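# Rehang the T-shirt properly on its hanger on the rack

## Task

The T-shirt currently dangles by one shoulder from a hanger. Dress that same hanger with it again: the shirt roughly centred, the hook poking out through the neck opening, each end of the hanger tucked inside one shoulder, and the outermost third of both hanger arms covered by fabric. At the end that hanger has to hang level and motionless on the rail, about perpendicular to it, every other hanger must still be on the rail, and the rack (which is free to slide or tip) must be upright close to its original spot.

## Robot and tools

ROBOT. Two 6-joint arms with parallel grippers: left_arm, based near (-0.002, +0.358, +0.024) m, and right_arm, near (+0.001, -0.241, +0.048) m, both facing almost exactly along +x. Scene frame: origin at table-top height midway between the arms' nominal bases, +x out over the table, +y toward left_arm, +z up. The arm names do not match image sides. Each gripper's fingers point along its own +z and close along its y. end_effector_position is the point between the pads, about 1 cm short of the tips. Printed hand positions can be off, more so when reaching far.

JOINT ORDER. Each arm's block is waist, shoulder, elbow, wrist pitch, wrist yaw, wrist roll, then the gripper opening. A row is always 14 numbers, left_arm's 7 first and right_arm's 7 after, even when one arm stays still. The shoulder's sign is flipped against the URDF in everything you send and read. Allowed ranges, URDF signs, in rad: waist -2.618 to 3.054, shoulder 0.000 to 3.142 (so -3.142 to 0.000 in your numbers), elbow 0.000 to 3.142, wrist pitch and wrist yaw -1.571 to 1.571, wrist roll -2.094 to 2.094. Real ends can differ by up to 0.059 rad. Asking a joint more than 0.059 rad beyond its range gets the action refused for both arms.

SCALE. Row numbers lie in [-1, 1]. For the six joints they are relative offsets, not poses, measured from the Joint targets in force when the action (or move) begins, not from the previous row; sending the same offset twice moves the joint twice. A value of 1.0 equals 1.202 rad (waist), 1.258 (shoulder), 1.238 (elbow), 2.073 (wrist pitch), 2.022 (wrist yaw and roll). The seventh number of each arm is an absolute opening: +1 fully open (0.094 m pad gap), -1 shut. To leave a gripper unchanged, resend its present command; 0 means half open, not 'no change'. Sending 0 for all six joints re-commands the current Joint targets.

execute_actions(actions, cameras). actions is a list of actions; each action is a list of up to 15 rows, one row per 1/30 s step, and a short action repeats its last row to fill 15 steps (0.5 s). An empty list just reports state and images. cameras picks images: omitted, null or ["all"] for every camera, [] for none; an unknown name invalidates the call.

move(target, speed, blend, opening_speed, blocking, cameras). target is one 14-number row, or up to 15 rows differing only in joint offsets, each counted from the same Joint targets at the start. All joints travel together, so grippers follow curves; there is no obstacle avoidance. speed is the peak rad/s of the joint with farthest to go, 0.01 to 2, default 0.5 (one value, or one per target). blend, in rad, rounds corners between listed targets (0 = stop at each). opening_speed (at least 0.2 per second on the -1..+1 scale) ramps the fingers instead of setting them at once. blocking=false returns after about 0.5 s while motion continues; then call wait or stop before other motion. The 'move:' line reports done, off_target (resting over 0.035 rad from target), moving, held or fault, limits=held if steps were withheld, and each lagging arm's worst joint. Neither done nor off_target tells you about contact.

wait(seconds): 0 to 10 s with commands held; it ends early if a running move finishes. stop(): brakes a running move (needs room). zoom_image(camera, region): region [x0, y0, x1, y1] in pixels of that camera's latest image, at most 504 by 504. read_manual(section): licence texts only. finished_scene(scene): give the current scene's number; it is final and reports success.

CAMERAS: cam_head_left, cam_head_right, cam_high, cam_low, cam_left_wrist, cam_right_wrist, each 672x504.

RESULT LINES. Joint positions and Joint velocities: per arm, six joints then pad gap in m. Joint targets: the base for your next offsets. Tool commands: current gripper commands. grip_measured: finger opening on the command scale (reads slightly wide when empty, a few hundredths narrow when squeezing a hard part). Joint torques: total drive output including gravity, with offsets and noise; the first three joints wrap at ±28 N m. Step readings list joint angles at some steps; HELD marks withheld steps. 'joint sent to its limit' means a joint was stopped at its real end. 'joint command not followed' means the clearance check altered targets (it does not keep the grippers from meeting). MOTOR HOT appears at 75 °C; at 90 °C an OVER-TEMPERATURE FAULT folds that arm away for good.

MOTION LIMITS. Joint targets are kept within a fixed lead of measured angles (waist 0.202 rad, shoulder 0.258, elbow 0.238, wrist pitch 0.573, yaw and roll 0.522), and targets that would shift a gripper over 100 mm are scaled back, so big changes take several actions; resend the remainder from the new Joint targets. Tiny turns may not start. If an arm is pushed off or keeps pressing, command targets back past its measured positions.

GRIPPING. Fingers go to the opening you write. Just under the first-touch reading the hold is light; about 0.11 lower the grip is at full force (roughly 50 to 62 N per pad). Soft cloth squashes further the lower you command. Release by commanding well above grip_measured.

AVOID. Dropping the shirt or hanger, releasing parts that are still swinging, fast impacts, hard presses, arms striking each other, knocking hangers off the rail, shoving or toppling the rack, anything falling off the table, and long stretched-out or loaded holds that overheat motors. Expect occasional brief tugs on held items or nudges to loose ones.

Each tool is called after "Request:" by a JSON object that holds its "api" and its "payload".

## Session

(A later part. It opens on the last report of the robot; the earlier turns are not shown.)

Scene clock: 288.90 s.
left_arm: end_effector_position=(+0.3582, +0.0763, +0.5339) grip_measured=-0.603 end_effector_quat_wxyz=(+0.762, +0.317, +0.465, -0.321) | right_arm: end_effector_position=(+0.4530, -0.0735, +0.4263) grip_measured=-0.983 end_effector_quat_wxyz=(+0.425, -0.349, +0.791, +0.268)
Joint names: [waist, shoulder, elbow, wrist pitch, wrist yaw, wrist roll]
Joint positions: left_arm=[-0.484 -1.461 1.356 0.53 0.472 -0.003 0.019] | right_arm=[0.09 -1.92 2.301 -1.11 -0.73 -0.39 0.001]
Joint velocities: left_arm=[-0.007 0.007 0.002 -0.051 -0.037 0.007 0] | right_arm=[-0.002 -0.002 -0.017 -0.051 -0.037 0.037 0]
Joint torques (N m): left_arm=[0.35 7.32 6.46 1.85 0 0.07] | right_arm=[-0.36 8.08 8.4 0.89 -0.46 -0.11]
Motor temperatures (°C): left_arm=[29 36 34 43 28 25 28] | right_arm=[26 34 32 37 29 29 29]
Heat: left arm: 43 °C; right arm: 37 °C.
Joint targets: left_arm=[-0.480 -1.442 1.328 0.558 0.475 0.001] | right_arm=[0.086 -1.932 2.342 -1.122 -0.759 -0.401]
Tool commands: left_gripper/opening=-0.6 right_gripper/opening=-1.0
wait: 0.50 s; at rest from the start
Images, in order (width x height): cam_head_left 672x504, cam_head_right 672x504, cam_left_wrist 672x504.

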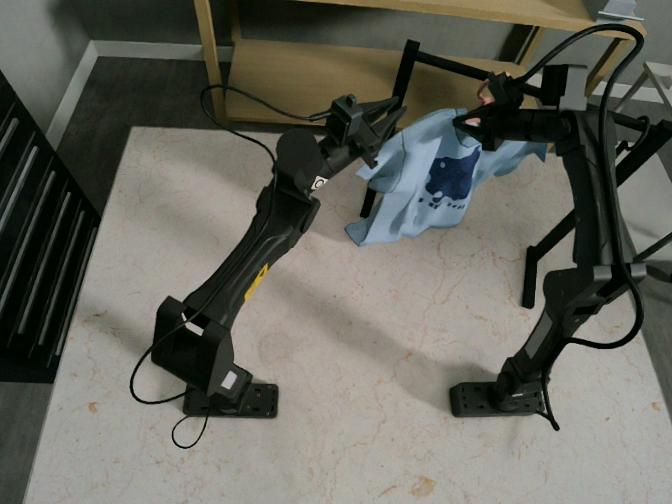

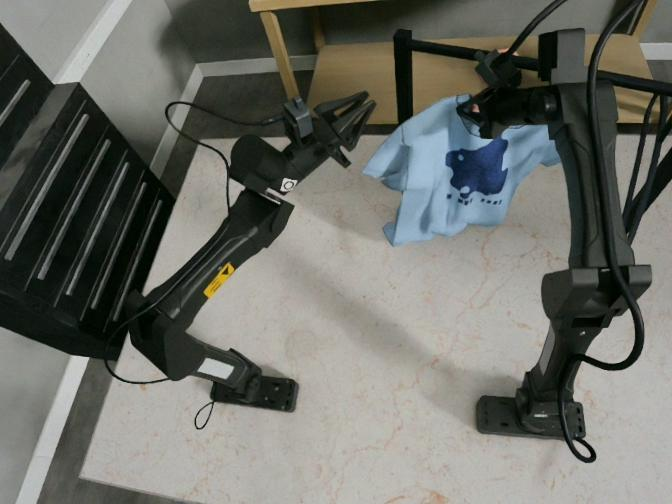

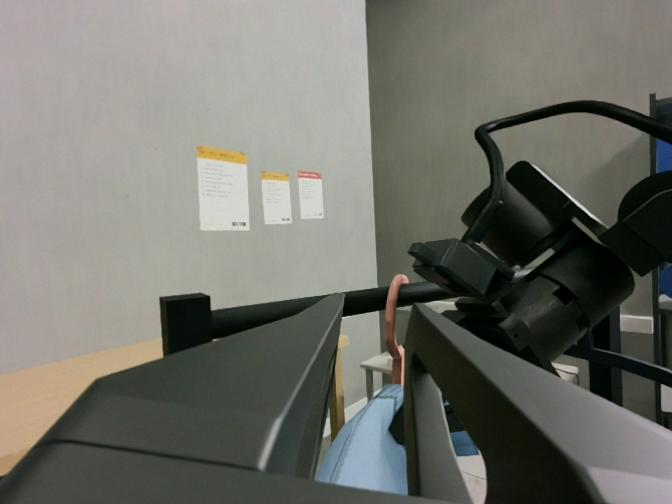

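Request:
{"api": "move", "payload": {"target": [[0,0,0,0,0,0,-0.6,-0.01,0.07,0,0,0,0,-1],[0,0,0,0,0,0,-0.6,-0.01,0.0,0,0,0,0,-1]], "speed": 0.15, "cameras": ["cam_high","cam_right_wrist","cam_low","cam_head_left"]}}

Request:
{"api": "zoom_image", "payload": {"camera": "cam_head_left", "region": [320, 30, 580, 290]}}

Request:
{"api": "zoom_image", "payload": {"camera": "cam_high", "region": [200, 70, 420, 310]}}

Scene clock: 290.80 s.
left_arm: end_effector_position=(+0.3582, +0.0763, +0.5339) grip_measured=-0.603 end_effector_quat_wxyz=(+0.762, +0.317, +0.465, -0.321) | right_arm: end_effector_position=(+0.4559, -0.0784, +0.4251) grip_measured=-0.983 end_effector_quat_wxyz=(+0.425, -0.345, +0.794, +0.267)
Joint names: [waist, shoulder, elbow, wrist pitch, wrist yaw, wrist roll]
Joint positions: left_arm=[-0.484 -1.461 1.356 0.53 0.472 -0.003 0.019] | right_arm=[0.078 -1.926 2.305 -1.111 -0.733 -0.39 0.001]
Joint velocities: left_arm=[-0.007 0.007 -0.027 0.007 0.037 -0.11 0] | right_arm=[0.012 -0.002 0.017 -0.007 0.051 0.037 0]
Joint torques (N m): left_arm=[0.23 7.31 6.35 1.89 -0.04 0.08] | right_arm=[-0.38 8.75 8.05 0.9 -0.43 -0.11]
Motor temperatures (°C): left_arm=[29 36 34 43 28 25 28] | right_arm=[26 34 32 37 29 29 29]
Heat: left arm: 43 °C; right arm: 37 °C.
Joint targets: left_arm=[-0.480 -1.442 1.328 0.558 0.475 0.001] | right_arm=[0.073 -1.932 2.342 -1.122 -0.759 -0.401]
move: off_target (right_arm); right_arm: the elbow is farthest, 0.037 rad from its target
Images, in order (width x height): cam_head_left 672x504, cam_high 672x504, cam_low 672x504, cam_right_wrist 672x504.

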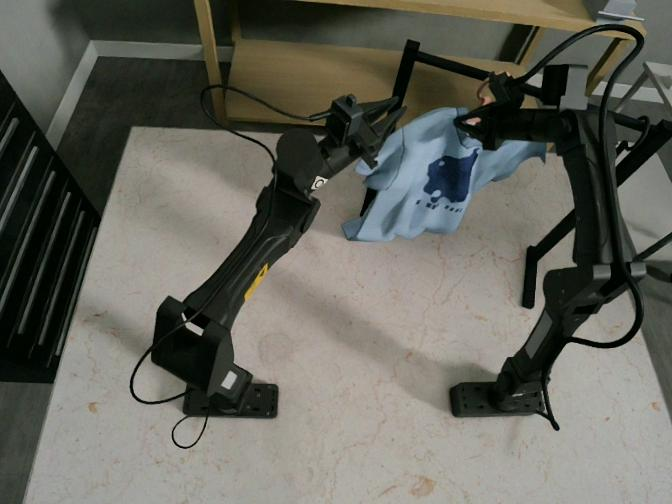

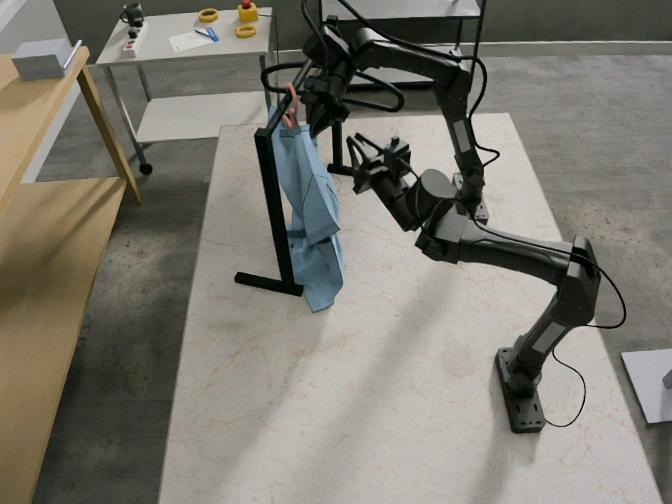

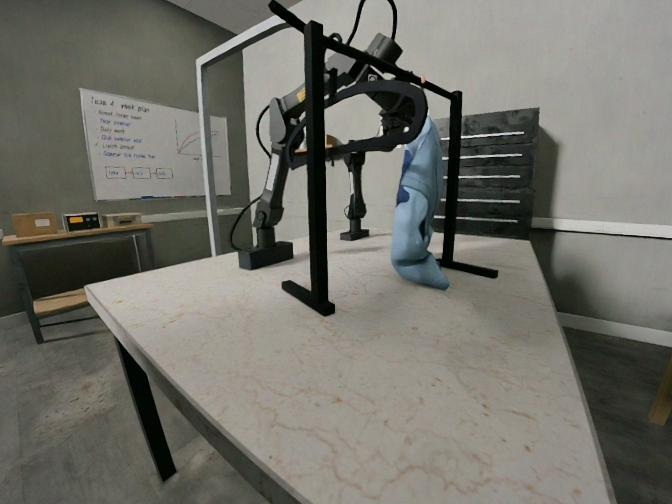

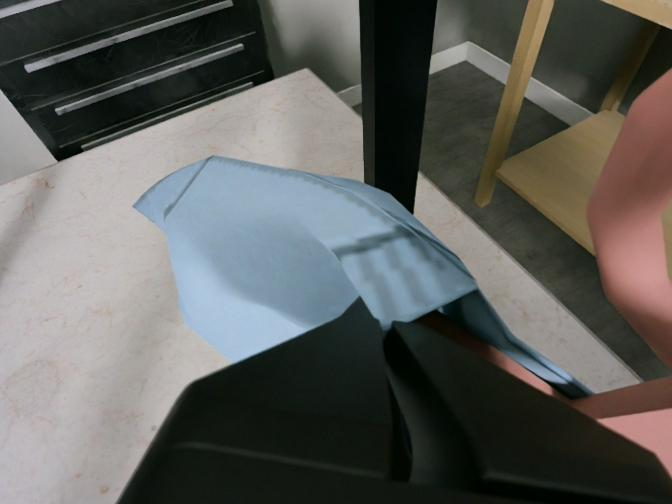

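Scaled by 1.938 from the camera's 672x504 image, which has a finer 960x720 frame.

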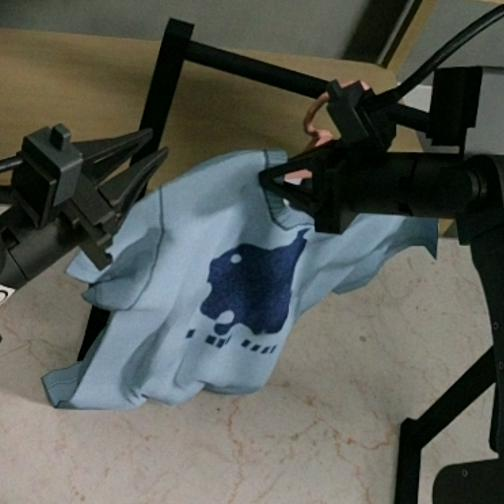

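Scaled by 2.100 from the camera's 672x504 image, which has a finer 960x720 frame.

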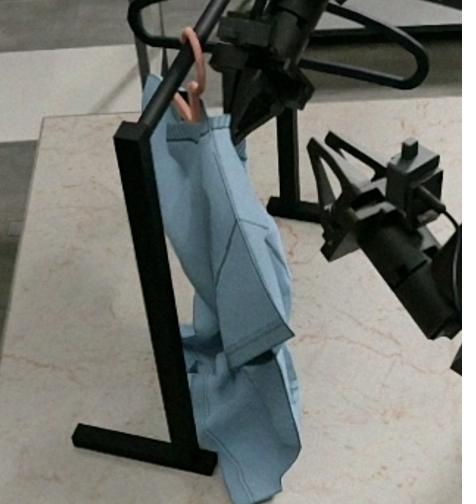

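Request:
{"api": "move", "payload": {"target": [0,0,0,0,0,0,-0.6,0,0,0,0,0,0,-0.5], "opening_speed": 0.5, "cameras": ["cam_high","cam_right_wrist","cam_low","cam_head_left"]}}

Request:
{"api": "zoom_image", "payload": {"camera": "cam_high", "region": [200, 70, 420, 310]}}

Request:
{"api": "zoom_image", "payload": {"camera": "cam_low", "region": [280, 60, 530, 310]}}

Scene clock: 292.27 s.
left_arm: end_effector_position=(+0.3582, +0.0763, +0.5339) grip_measured=-0.603 end_effector_quat_wxyz=(+0.762, +0.317, +0.465, -0.321) | right_arm: end_effector_position=(+0.4556, -0.0780, +0.4254) grip_measured=-0.502 end_effector_quat_wxyz=(+0.425, -0.345, +0.793, +0.268)
Joint names: [waist, shoulder, elbow, wrist pitch, wrist yaw, wrist roll]
Joint positions: left_arm=[-0.484 -1.461 1.356 0.53 0.472 -0.003 0.019] | right_arm=[0.078 -1.926 2.305 -1.111 -0.736 -0.39 0.023]
Joint velocities: left_arm=[-0.002 0.012 -0.007 -0.051 -0.007 -0.022 -0.001] | right_arm=[0.007 -0.002 -0.002 -0.007 -0.022 0.007 0]
Joint torques (N m): left_arm=[0.43 7.24 6.45 1.82 -0.07 0.07] | right_arm=[-0.39 8.66 8.09 0.91 -0.4 -0.11]
Motor temperatures (°C): left_arm=[29 36 34 43 28 25 28] | right_arm=[26 34 32 36 29 29 29]
Heat: left arm: 43 °C; right arm: 36 °C.
Joint targets: left_arm=[-0.480 -1.442 1.328 0.558 0.475 0.001] | right_arm=[0.073 -1.932 2.342 -1.122 -0.759 -0.401]
move: off_target (right_arm); right_arm: the elbow is farthest, 0.037 rad from its target
Images, in order (width x height): cam_head_left 672x504, cam_high 672x504, cam_low 672x504, cam_right_wrist 672x504.

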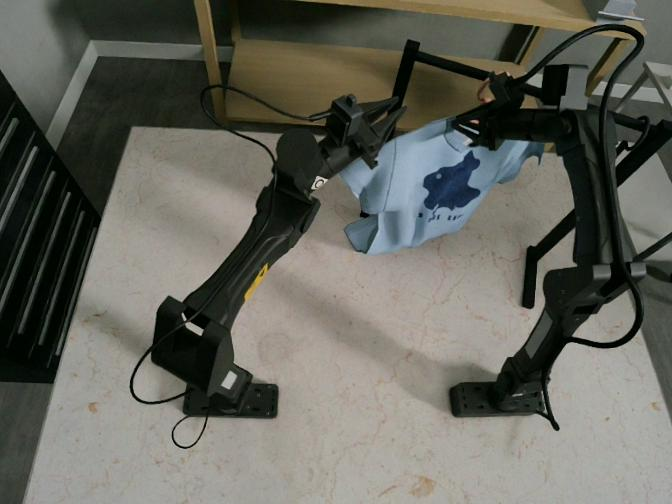

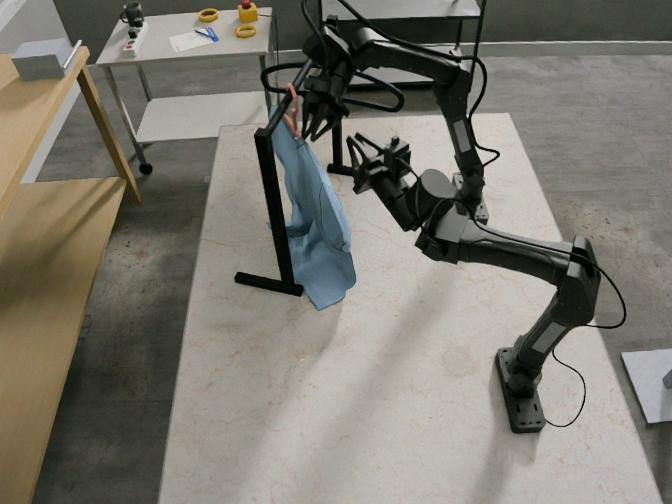

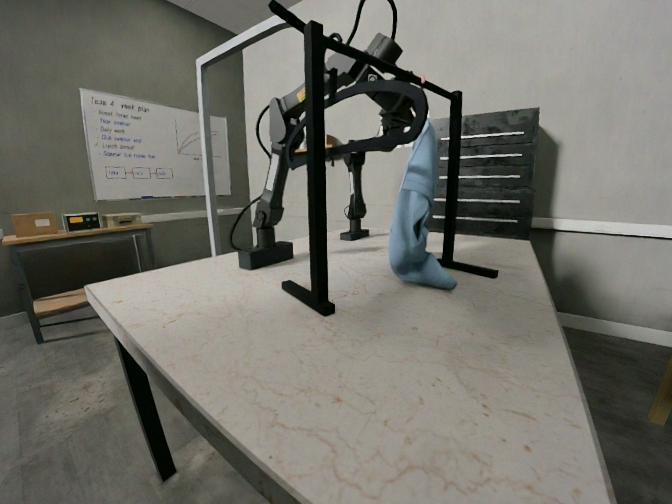

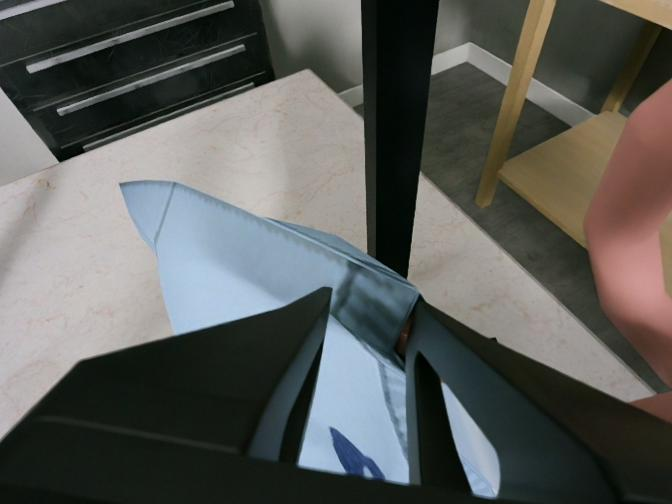

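Scaled by 2.100 from the camera's 672x504 image, which has a finer 960x720 frame.

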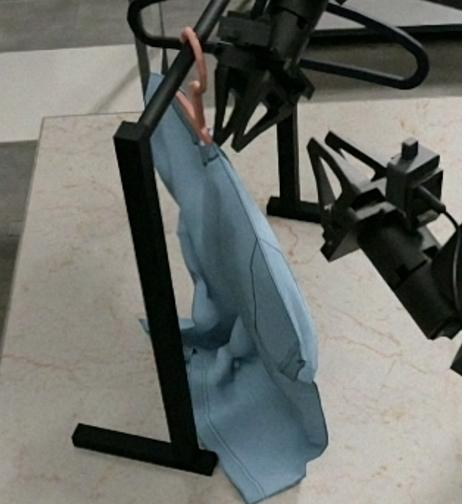

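Scaled by 2.016 from the camera's 672x504 image, which has a finer 960x720 frame.

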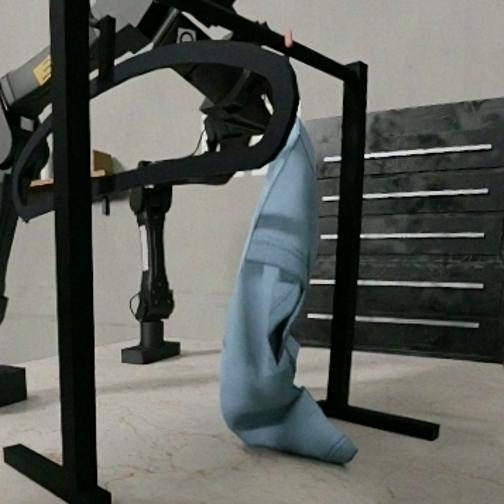

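Request:
{"api": "move", "payload": {"target": [0,0,0,0,0,0,-0.6,-0.0774,-0.0016,0.1195,-0.1003,-0.0326,0,-0.3], "speed": 0.12, "cameras": ["cam_high","cam_right_wrist"]}}

Request:
{"api": "zoom_image", "payload": {"camera": "cam_high", "region": [200, 70, 420, 310]}}

Scene clock: 295.07 s.
left_arm: end_effector_position=(+0.3582, +0.0763, +0.5339) grip_measured=-0.603 end_effector_quat_wxyz=(+0.762, +0.317, +0.465, -0.321) | right_arm: end_effector_position=(+0.4325, -0.1132, +0.4530) grip_measured=-0.302 end_effector_quat_wxyz=(+0.418, -0.310, +0.806, +0.282)
Joint names: [waist, shoulder, elbow, wrist pitch, wrist yaw, wrist roll]
Joint positions: left_arm=[-0.484 -1.461 1.356 0.53 0.472 -0.003 0.019] | right_arm=[-0.015 -1.926 2.456 -1.309 -0.797 -0.39 0.033]
Joint velocities: left_arm=[-0.007 -0.007 0.012 -0.051 0.007 -0.081 -0.002] | right_arm=[0.007 0.022 -0.007 0.007 0.007 -0.051 0]
Joint torques (N m): left_arm=[0.47 7.17 6.24 1.81 -0.05 0.09] | right_arm=[-0.36 7.79 7.3 0.78 -0.47 -0.1]
Motor temperatures (°C): left_arm=[29 36 34 43 28 25 28] | right_arm=[26 34 32 36 29 29 29]
Heat: left arm: 43 °C; right arm: 36 °C.
Joint targets: left_arm=[-0.480 -1.442 1.328 0.558 0.475 0.001] | right_arm=[-0.020 -1.934 2.490 -1.330 -0.825 -0.401]
move: done
Images, in order (width x height): cam_high 672x504, cam_right_wrist 672x504.

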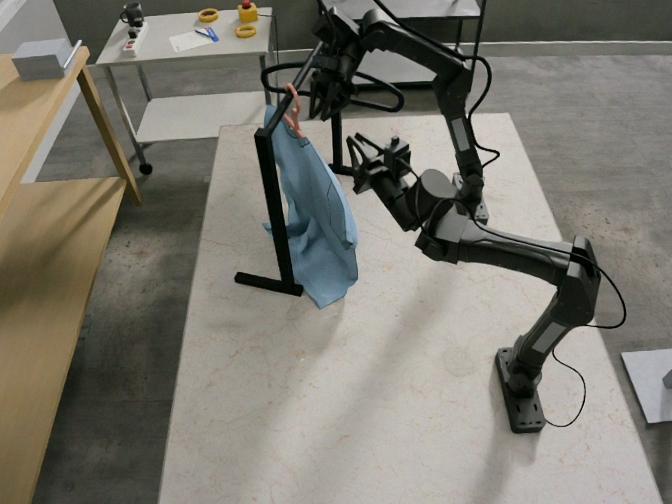

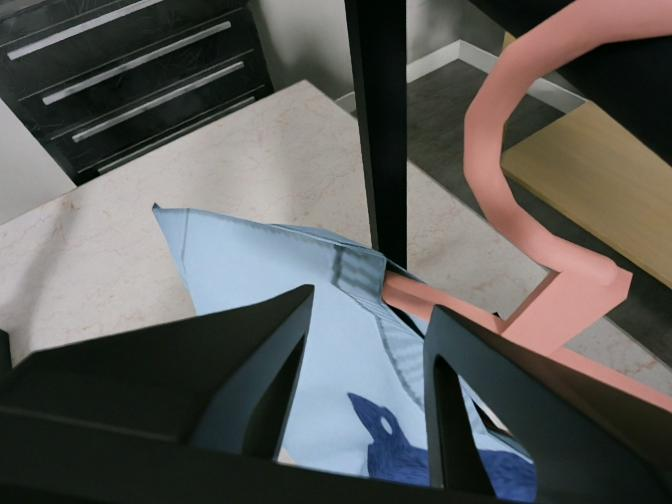

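Scaled by 2.100 from the camera's 672x504 image, which has a finer 960x720 frame.

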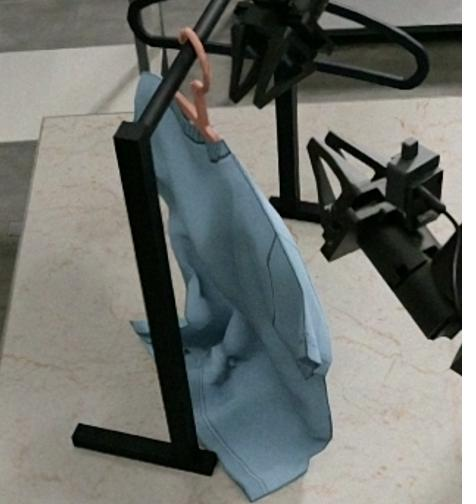

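Request:
{"api": "move", "payload": {"target": [0,0,0,0,0,0,-0.6,-0.053,0.05,0.15,-0.075,-0.022,0,-0.3], "speed": 0.15, "cameras": ["cam_high","cam_right_wrist","cam_head_left","cam_head_right","cam_low"]}}

Request:
{"api": "zoom_image", "payload": {"camera": "cam_high", "region": [200, 70, 420, 310]}}

Request:
{"api": "zoom_image", "payload": {"camera": "cam_head_left", "region": [320, 30, 580, 290]}}

Request:
{"api": "zoom_image", "payload": {"camera": "cam_low", "region": [280, 60, 530, 310]}}

Scene clock: 297.13 s.
left_arm: end_effector_position=(+0.3582, +0.0763, +0.5339) grip_measured=-0.603 end_effector_quat_wxyz=(+0.762, +0.317, +0.465, -0.321) | right_arm: end_effector_position=(+0.3954, -0.1322, +0.5033) grip_measured=-0.302 end_effector_quat_wxyz=(+0.453, -0.301, +0.792, +0.277)
Joint names: [waist, shoulder, elbow, wrist pitch, wrist yaw, wrist roll]
Joint positions: left_arm=[-0.484 -1.461 1.356 0.53 0.472 -0.003 0.019] | right_arm=[-0.079 -1.901 2.65 -1.464 -0.843 -0.39 0.033]
Joint velocities: left_arm=[-0.002 -0.017 0.007 -0.066 -0.022 -0.007 0] | right_arm=[-0.007 0.007 0.012 0.022 -0.022 0.007 -0.001]
Joint torques (N m): left_arm=[0.5 7.38 6.45 1.86 -0.04 0.06] | right_arm=[-0.38 9.94 5.87 0.82 -0.45 -0.11]
Motor temperatures (°C): left_arm=[29 36 34 43 28 25 28] | right_arm=[26 34 32 36 29 29 29]
Heat: left arm: 43 °C; right arm: 36 °C.
Joint targets: left_arm=[-0.480 -1.442 1.328 0.558 0.475 0.001] | right_arm=[-0.083 -1.872 2.675 -1.485 -0.869 -0.401]
move: done
Images, in order (width x height): cam_head_left 672x504, cam_head_right 672x504, cam_high 672x504, cam_low 672x504, cam_right_wrist 672x504.

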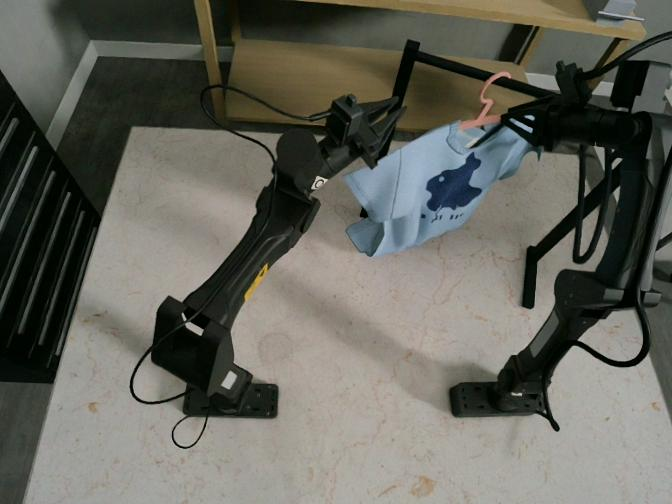

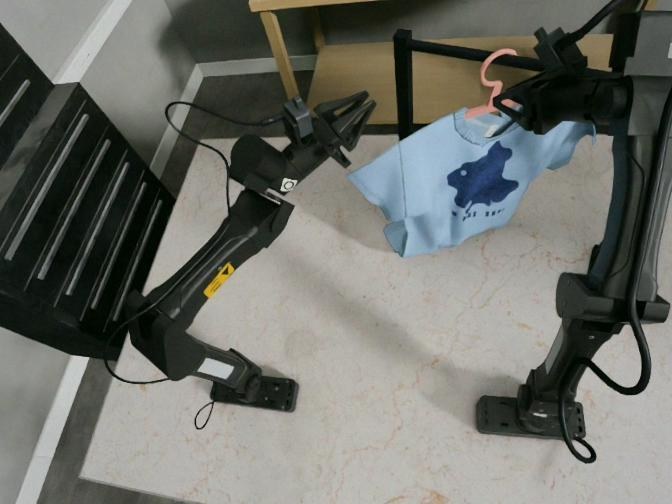

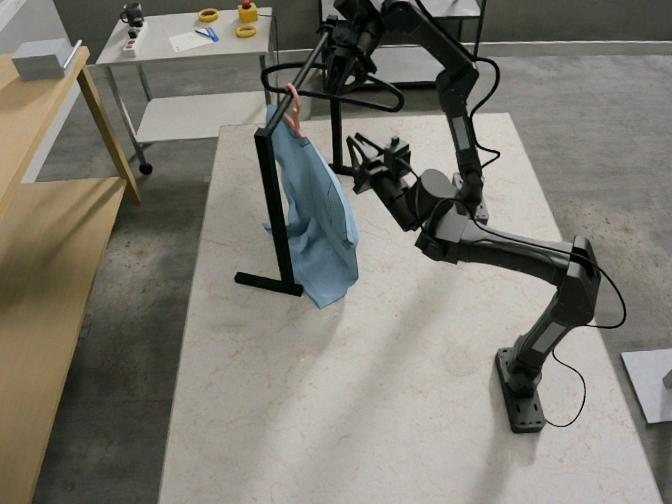

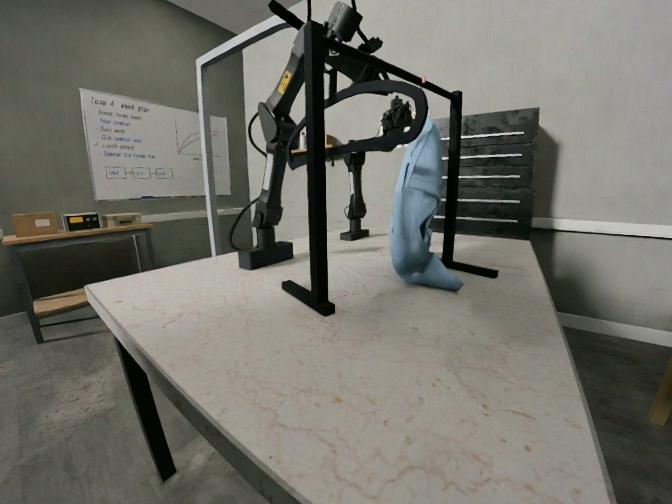

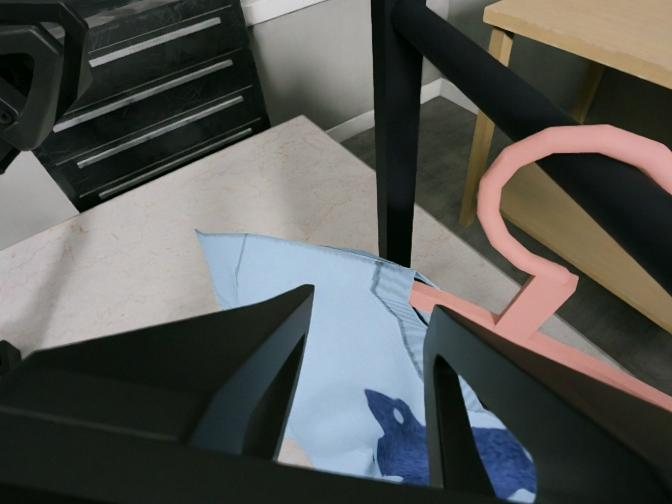

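Scaled by 2.100 from the camera's 672x504 image, which has a finer 960x720 frame.

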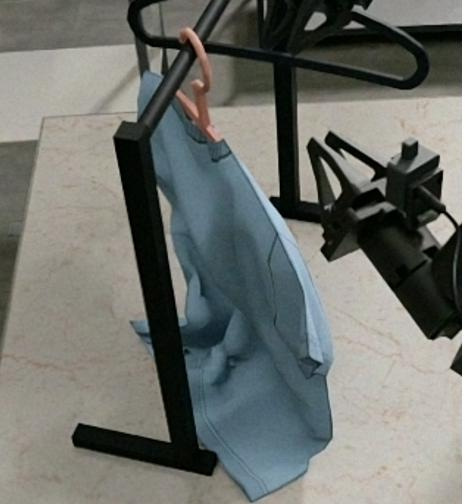

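Scaled by 1.938 from the camera's 672x504 image, which has a finer 960x720 frame.

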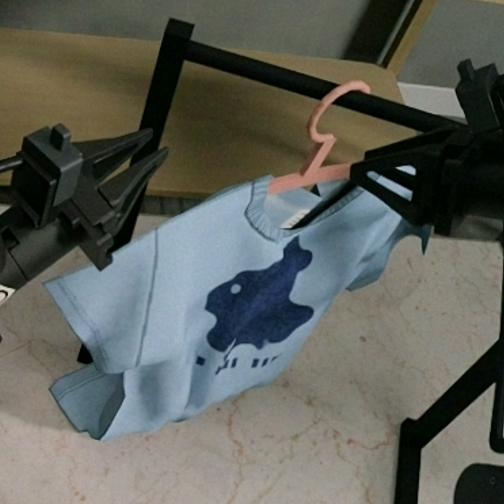

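Scaled by 2.016 from the camera's 672x504 image, which has a finer 960x720 frame.

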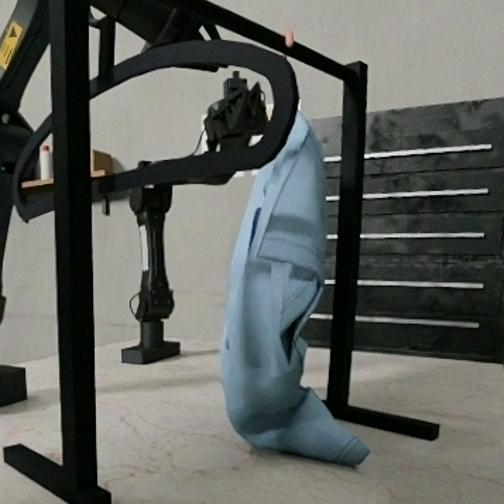

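Request:
{"api": "move", "payload": {"target": [0,0,0,0,0,0,-0.6,0.1017,0.3156,-0.589,0.28,0.27,0.129,-0.2], "speed": 0.3, "cameras": ["cam_high","cam_right_wrist","cam_head_left","cam_head_right"]}}

Scene clock: 302.60 s.
left_arm: end_effector_position=(+0.3582, +0.0763, +0.5339) grip_measured=-0.603 end_effector_quat_wxyz=(+0.762, +0.317, +0.465, -0.321) | right_arm: end_effector_position=(+0.4043, -0.1638, +0.4776) grip_measured=-0.202 end_effector_quat_wxyz=(+0.511, -0.166, +0.836, +0.112)
Joint names: [waist, shoulder, elbow, wrist pitch, wrist yaw, wrist roll]
Joint positions: left_arm=[-0.484 -1.461 1.356 0.53 0.472 -0.003 0.019] | right_arm=[0.034 -1.505 1.96 -0.952 -0.325 -0.152 0.037]
Joint velocities: left_arm=[-0.012 -0.002 0.002 0.037 -0.095 -0.022 0] | right_arm=[-0.012 0.012 0.007 0.037 -0.037 -0.051 0.001]
Joint torques (N m): left_arm=[0.42 7.32 6.5 1.89 -0.01 0.07] | right_arm=[0.38 7.9 4.48 1.62 -0.02 0.05]
Motor temperatures (°C): left_arm=[29 36 34 43 28 25 28] | right_arm=[26 34 32 37 29 29 28]
Heat: left arm: 43 °C; right arm: 37 °C.
Joint targets: left_arm=[-0.480 -1.442 1.328 0.558 0.475 0.001] | right_arm=[0.039 -1.474 1.946 -0.905 -0.323 -0.140]
move: off_target (right_arm); right_arm: the wrist pitch is farthest, 0.047 rad from its target
Images, in order (width x height): cam_head_left 672x504, cam_head_right 672x504, cam_high 672x504, cam_right_wrist 672x504.

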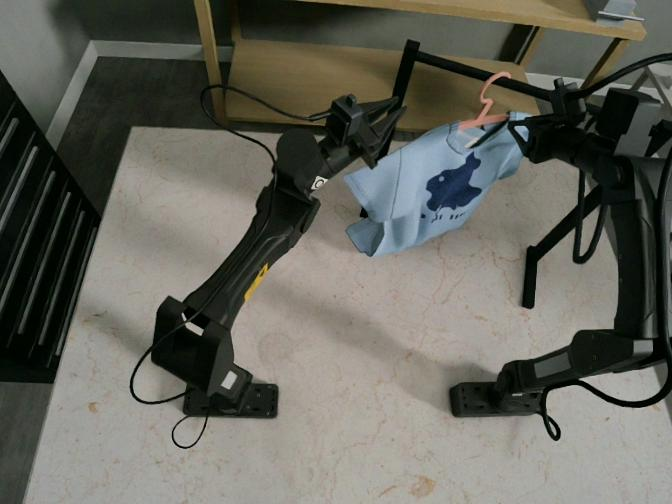

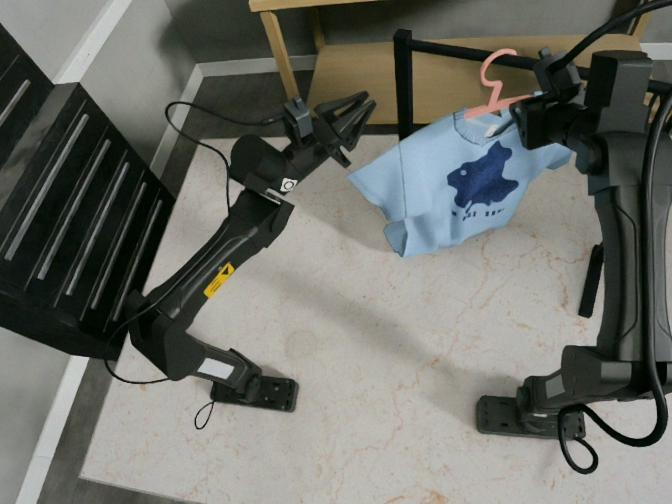

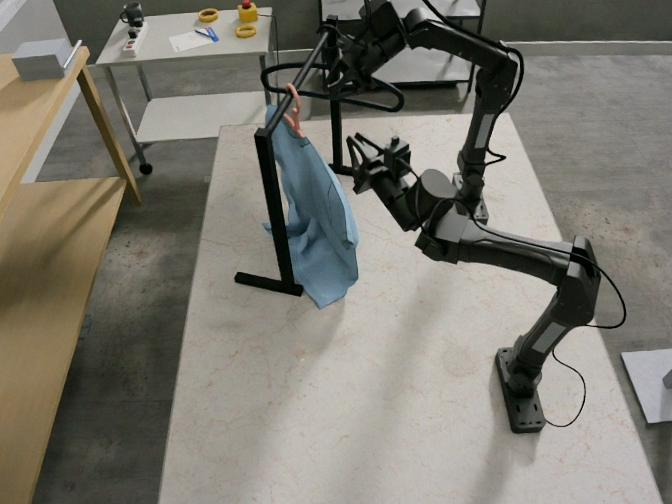

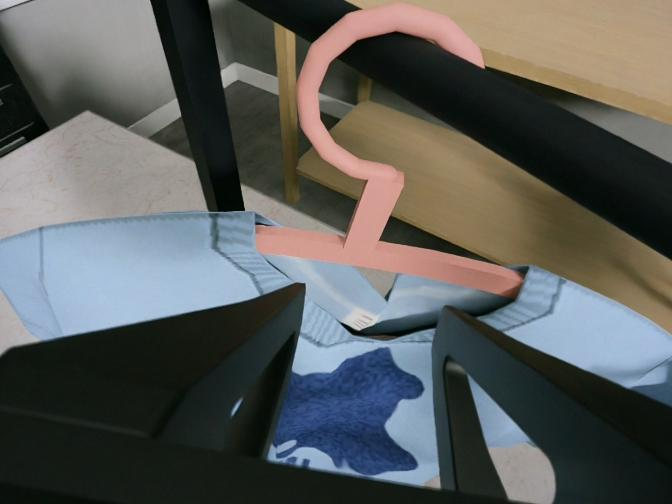

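Request:
{"api": "move", "payload": {"target": [0,0,0,0,0,0,-0.6,0.0516,-0.098,0.0153,0.068,0.0277,0.015,-0.4], "speed": 0.12, "cameras": ["cam_right_wrist","cam_head_left"]}}

Request:
{"api": "zoom_image", "payload": {"camera": "cam_head_left", "region": [320, 30, 580, 290]}}

Scene clock: 304.90 s.
left_arm: end_effector_position=(+0.3582, +0.0763, +0.5339) grip_measured=-0.603 end_effector_quat_wxyz=(+0.762, +0.317, +0.465, -0.321) | right_arm: end_effector_position=(+0.4442, -0.1437, +0.4711) grip_measured=-0.398 end_effector_quat_wxyz=(+0.531, -0.167, +0.824, +0.110)
Joint names: [waist, shoulder, elbow, wrist pitch, wrist yaw, wrist roll]
Joint positions: left_arm=[-0.484 -1.461 1.356 0.53 0.472 -0.003 0.019] | right_arm=[0.096 -1.591 1.96 -0.811 -0.268 -0.121 0.028]
Joint velocities: left_arm=[0.002 -0.012 0.002 -0.037 0.007 -0.066 -0.001] | right_arm=[0.007 -0.002 -0.002 -0.051 -0.007 -0.037 0]
Joint torques (N m): left_arm=[0.42 7.38 6.48 1.86 -0.03 0.11] | right_arm=[0.35 5.79 6.09 1.69 -0.01 0.07]
Motor temperatures (°C): left_arm=[29 36 34 43 28 25 28] | right_arm=[26 34 32 37 29 29 28]
Heat: left arm: 43 °C; right arm: 37 °C.
Joint targets: left_arm=[-0.480 -1.442 1.328 0.558 0.475 0.001] | right_arm=[0.101 -1.597 1.965 -0.764 -0.267 -0.110]
move: off_target (right_arm); right_arm: the wrist pitch is farthest, 0.047 rad from its target
Images, in order (width x height): cam_head_left 672x504, cam_right_wrist 672x504.

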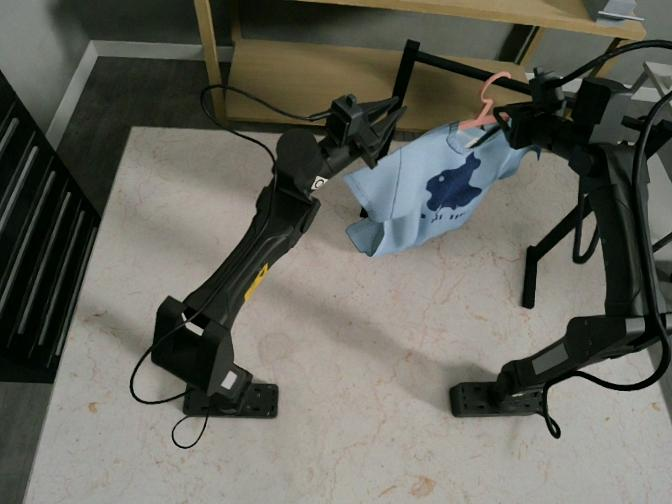

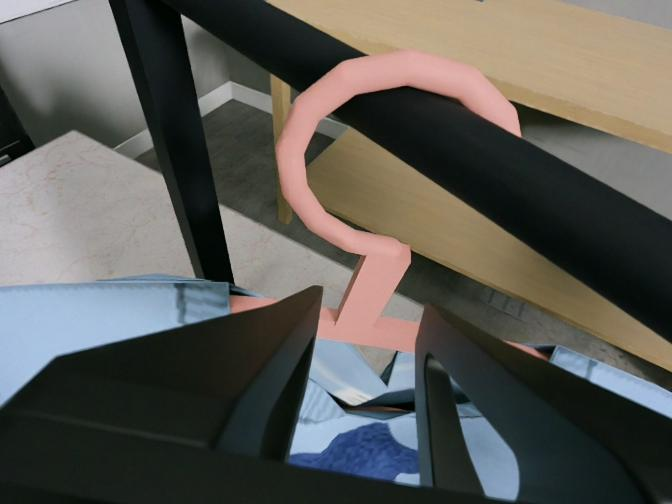

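Scaled by 1.938 from the camera's 672x504 image, which has a finer 960x720 frame.

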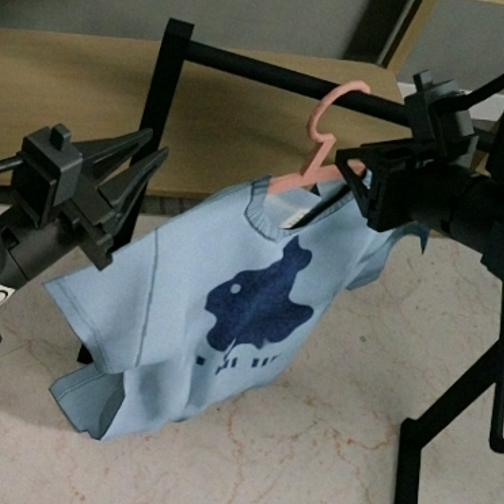

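Request:
{"api": "move", "payload": {"target": [0,0,0,0,0,0,-0.6,0.0158,-0.037,0.0048,0.0207,0.0084,0.004,-0.4], "speed": 0.1, "cameras": ["cam_right_wrist"]}}

Scene clock: 306.23 s.
left_arm: end_effector_position=(+0.3582, +0.0763, +0.5339) grip_measured=-0.603 end_effector_quat_wxyz=(+0.762, +0.317, +0.465, -0.321) | right_arm: end_effector_position=(+0.4614, -0.1357, +0.4598) grip_measured=-0.398 end_effector_quat_wxyz=(+0.528, -0.167, +0.825, +0.110)
Joint names: [waist, shoulder, elbow, wrist pitch, wrist yaw, wrist roll]
Joint positions: left_arm=[-0.484 -1.461 1.356 0.53 0.472 -0.003 0.019] | right_arm=[0.115 -1.637 1.96 -0.768 -0.251 -0.114 0.028]
Joint velocities: left_arm=[-0.012 0.007 0.007 -0.037 -0.095 0.007 0] | right_arm=[-0.002 0.007 -0.012 -0.007 0.051 -0.037 -0.003]
Joint torques (N m): left_arm=[0.47 7.34 6.31 1.85 -0.07 0.12] | right_arm=[0.34 6.39 6.63 1.66 0.01 0.06]
Motor temperatures (°C): left_arm=[29 36 34 43 28 25 28] | right_arm=[26 34 32 37 29 29 28]
Heat: left arm: 43 °C; right arm: 37 °C.
Joint targets: left_arm=[-0.480 -1.442 1.328 0.558 0.475 0.001] | right_arm=[0.120 -1.644 1.971 -0.721 -0.250 -0.101]
move: off_target (right_arm); right_arm: the wrist pitch is farthest, 0.047 rad from its target
Images, in order (width x height): cam_right_wrist 672x504.

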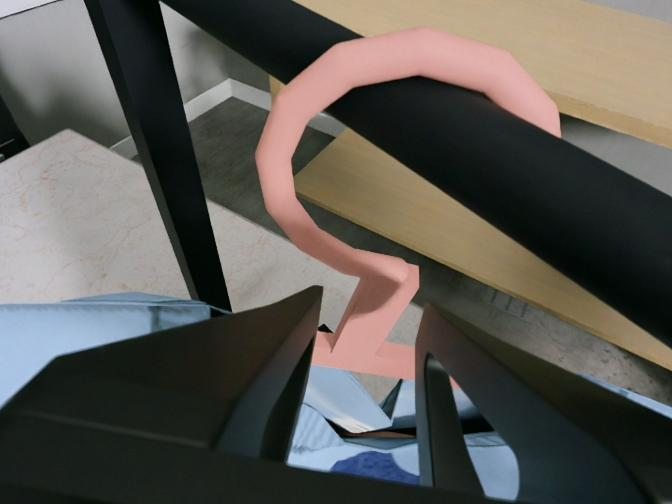

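Request:
{"api": "move", "payload": {"target": [0,0,0,0,0,0,-0.6,0.019,-0.0207,-0.114,0.085,0.018,0.0,-0.4], "speed": 0.1, "cameras": ["cam_right_wrist"]}}

Scene clock: 309.20 s.
left_arm: end_effector_position=(+0.3582, +0.0763, +0.5339) grip_measured=-0.603 end_effector_quat_wxyz=(+0.762, +0.317, +0.465, -0.321) | right_arm: end_effector_position=(+0.4873, -0.1275, +0.4355) grip_measured=-0.398 end_effector_quat_wxyz=(+0.543, -0.168, +0.817, +0.099)
Joint names: [waist, shoulder, elbow, wrist pitch, wrist yaw, wrist roll]
Joint positions: left_arm=[-0.484 -1.461 1.356 0.53 0.472 -0.003 0.019] | right_arm=[0.138 -1.661 1.843 -0.593 -0.214 -0.114 0.028]
Joint velocities: left_arm=[-0.007 0.007 -0.007 -0.007 -0.037 -0.022 0] | right_arm=[0.002 -0.012 0.007 -0.037 -0.037 0.007 0]
Joint torques (N m): left_arm=[0.57 7.27 6.17 1.85 -0.05 0.11] | right_arm=[0.38 6.83 5.35 1.69 0.02 0.05]
Motor temperatures (°C): left_arm=[29 36 34 43 28 25 28] | right_arm=[26 34 32 38 29 29 28]
Heat: left arm: 43 °C; right arm: 38 °C.
Joint targets: left_arm=[-0.480 -1.442 1.328 0.558 0.475 0.001] | right_arm=[0.143 -1.670 1.830 -0.545 -0.214 -0.101]
move: off_target (right_arm); right_arm: the wrist pitch is farthest, 0.048 rad from its target
Images, in order (width x height): cam_right_wrist 672x504.

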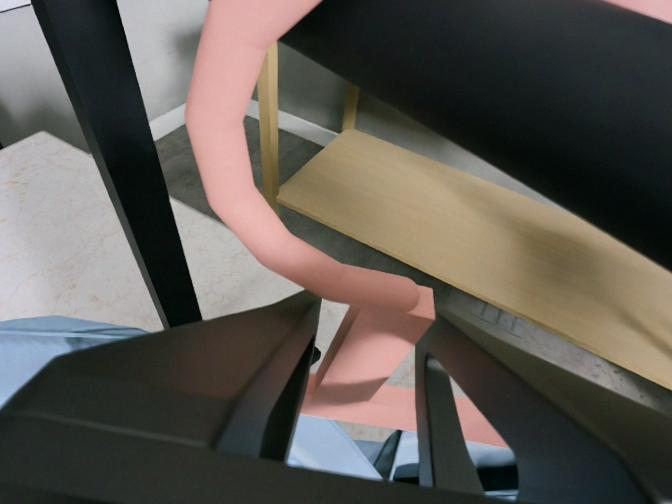

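Request:
{"api": "move", "payload": {"target": [0,0,0,0,0,0,-0.6,0.0,-0.006,0,0,0,0.0,-1], "speed": 0.1, "opening_speed": 0.3, "cameras": ["cam_right_wrist"]}}

Scene clock: 311.70 s.
left_arm: end_effector_position=(+0.3582, +0.0763, +0.5339) grip_measured=-0.603 end_effector_quat_wxyz=(+0.762, +0.317, +0.465, -0.321) | right_arm: end_effector_position=(+0.4908, -0.1289, +0.4340) grip_measured=-0.701 end_effector_quat_wxyz=(+0.544, -0.158, +0.818, +0.099)
Joint names: [waist, shoulder, elbow, wrist pitch, wrist yaw, wrist roll]
Joint positions: left_arm=[-0.484 -1.461 1.356 0.53 0.472 -0.003 0.019] | right_arm=[0.138 -1.668 1.843 -0.584 -0.203 -0.098 0.014]
Joint velocities: left_arm=[0.002 0.007 0.002 0.007 -0.081 -0.051 0] | right_arm=[0.002 -0.002 -0.007 -0.022 -0.051 0.022 -0.001]
Joint torques (N m): left_arm=[0.44 7.36 6.52 1.91 -0.04 0.11] | right_arm=[0.39 6.93 5.37 1.62 -0.09 -0.03]
Motor temperatures (°C): left_arm=[29 36 34 43 28 25 28] | right_arm=[26 34 32 39 29 29 28]
Heat: left arm: 43 °C; right arm: 39 °C.
Joint targets: left_arm=[-0.480 -1.442 1.328 0.558 0.475 0.001] | right_arm=[0.143 -1.678 1.830 -0.545 -0.214 -0.101]
move: off_target (right_arm); right_arm: the wrist pitch is farthest, 0.039 rad from its target
Images, in order (width x height): cam_right_wrist 672x504.

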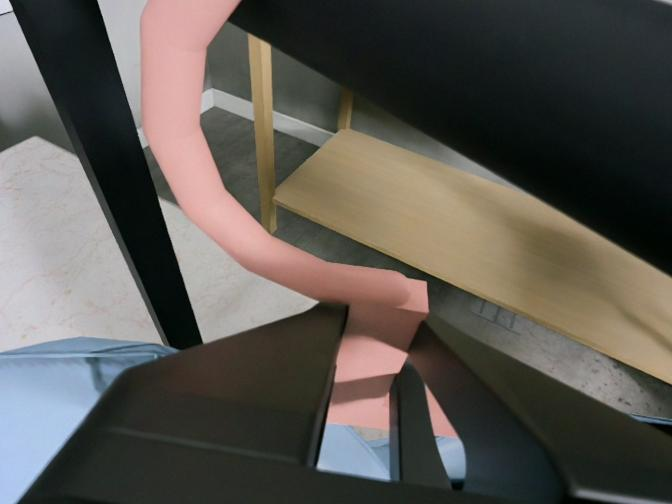

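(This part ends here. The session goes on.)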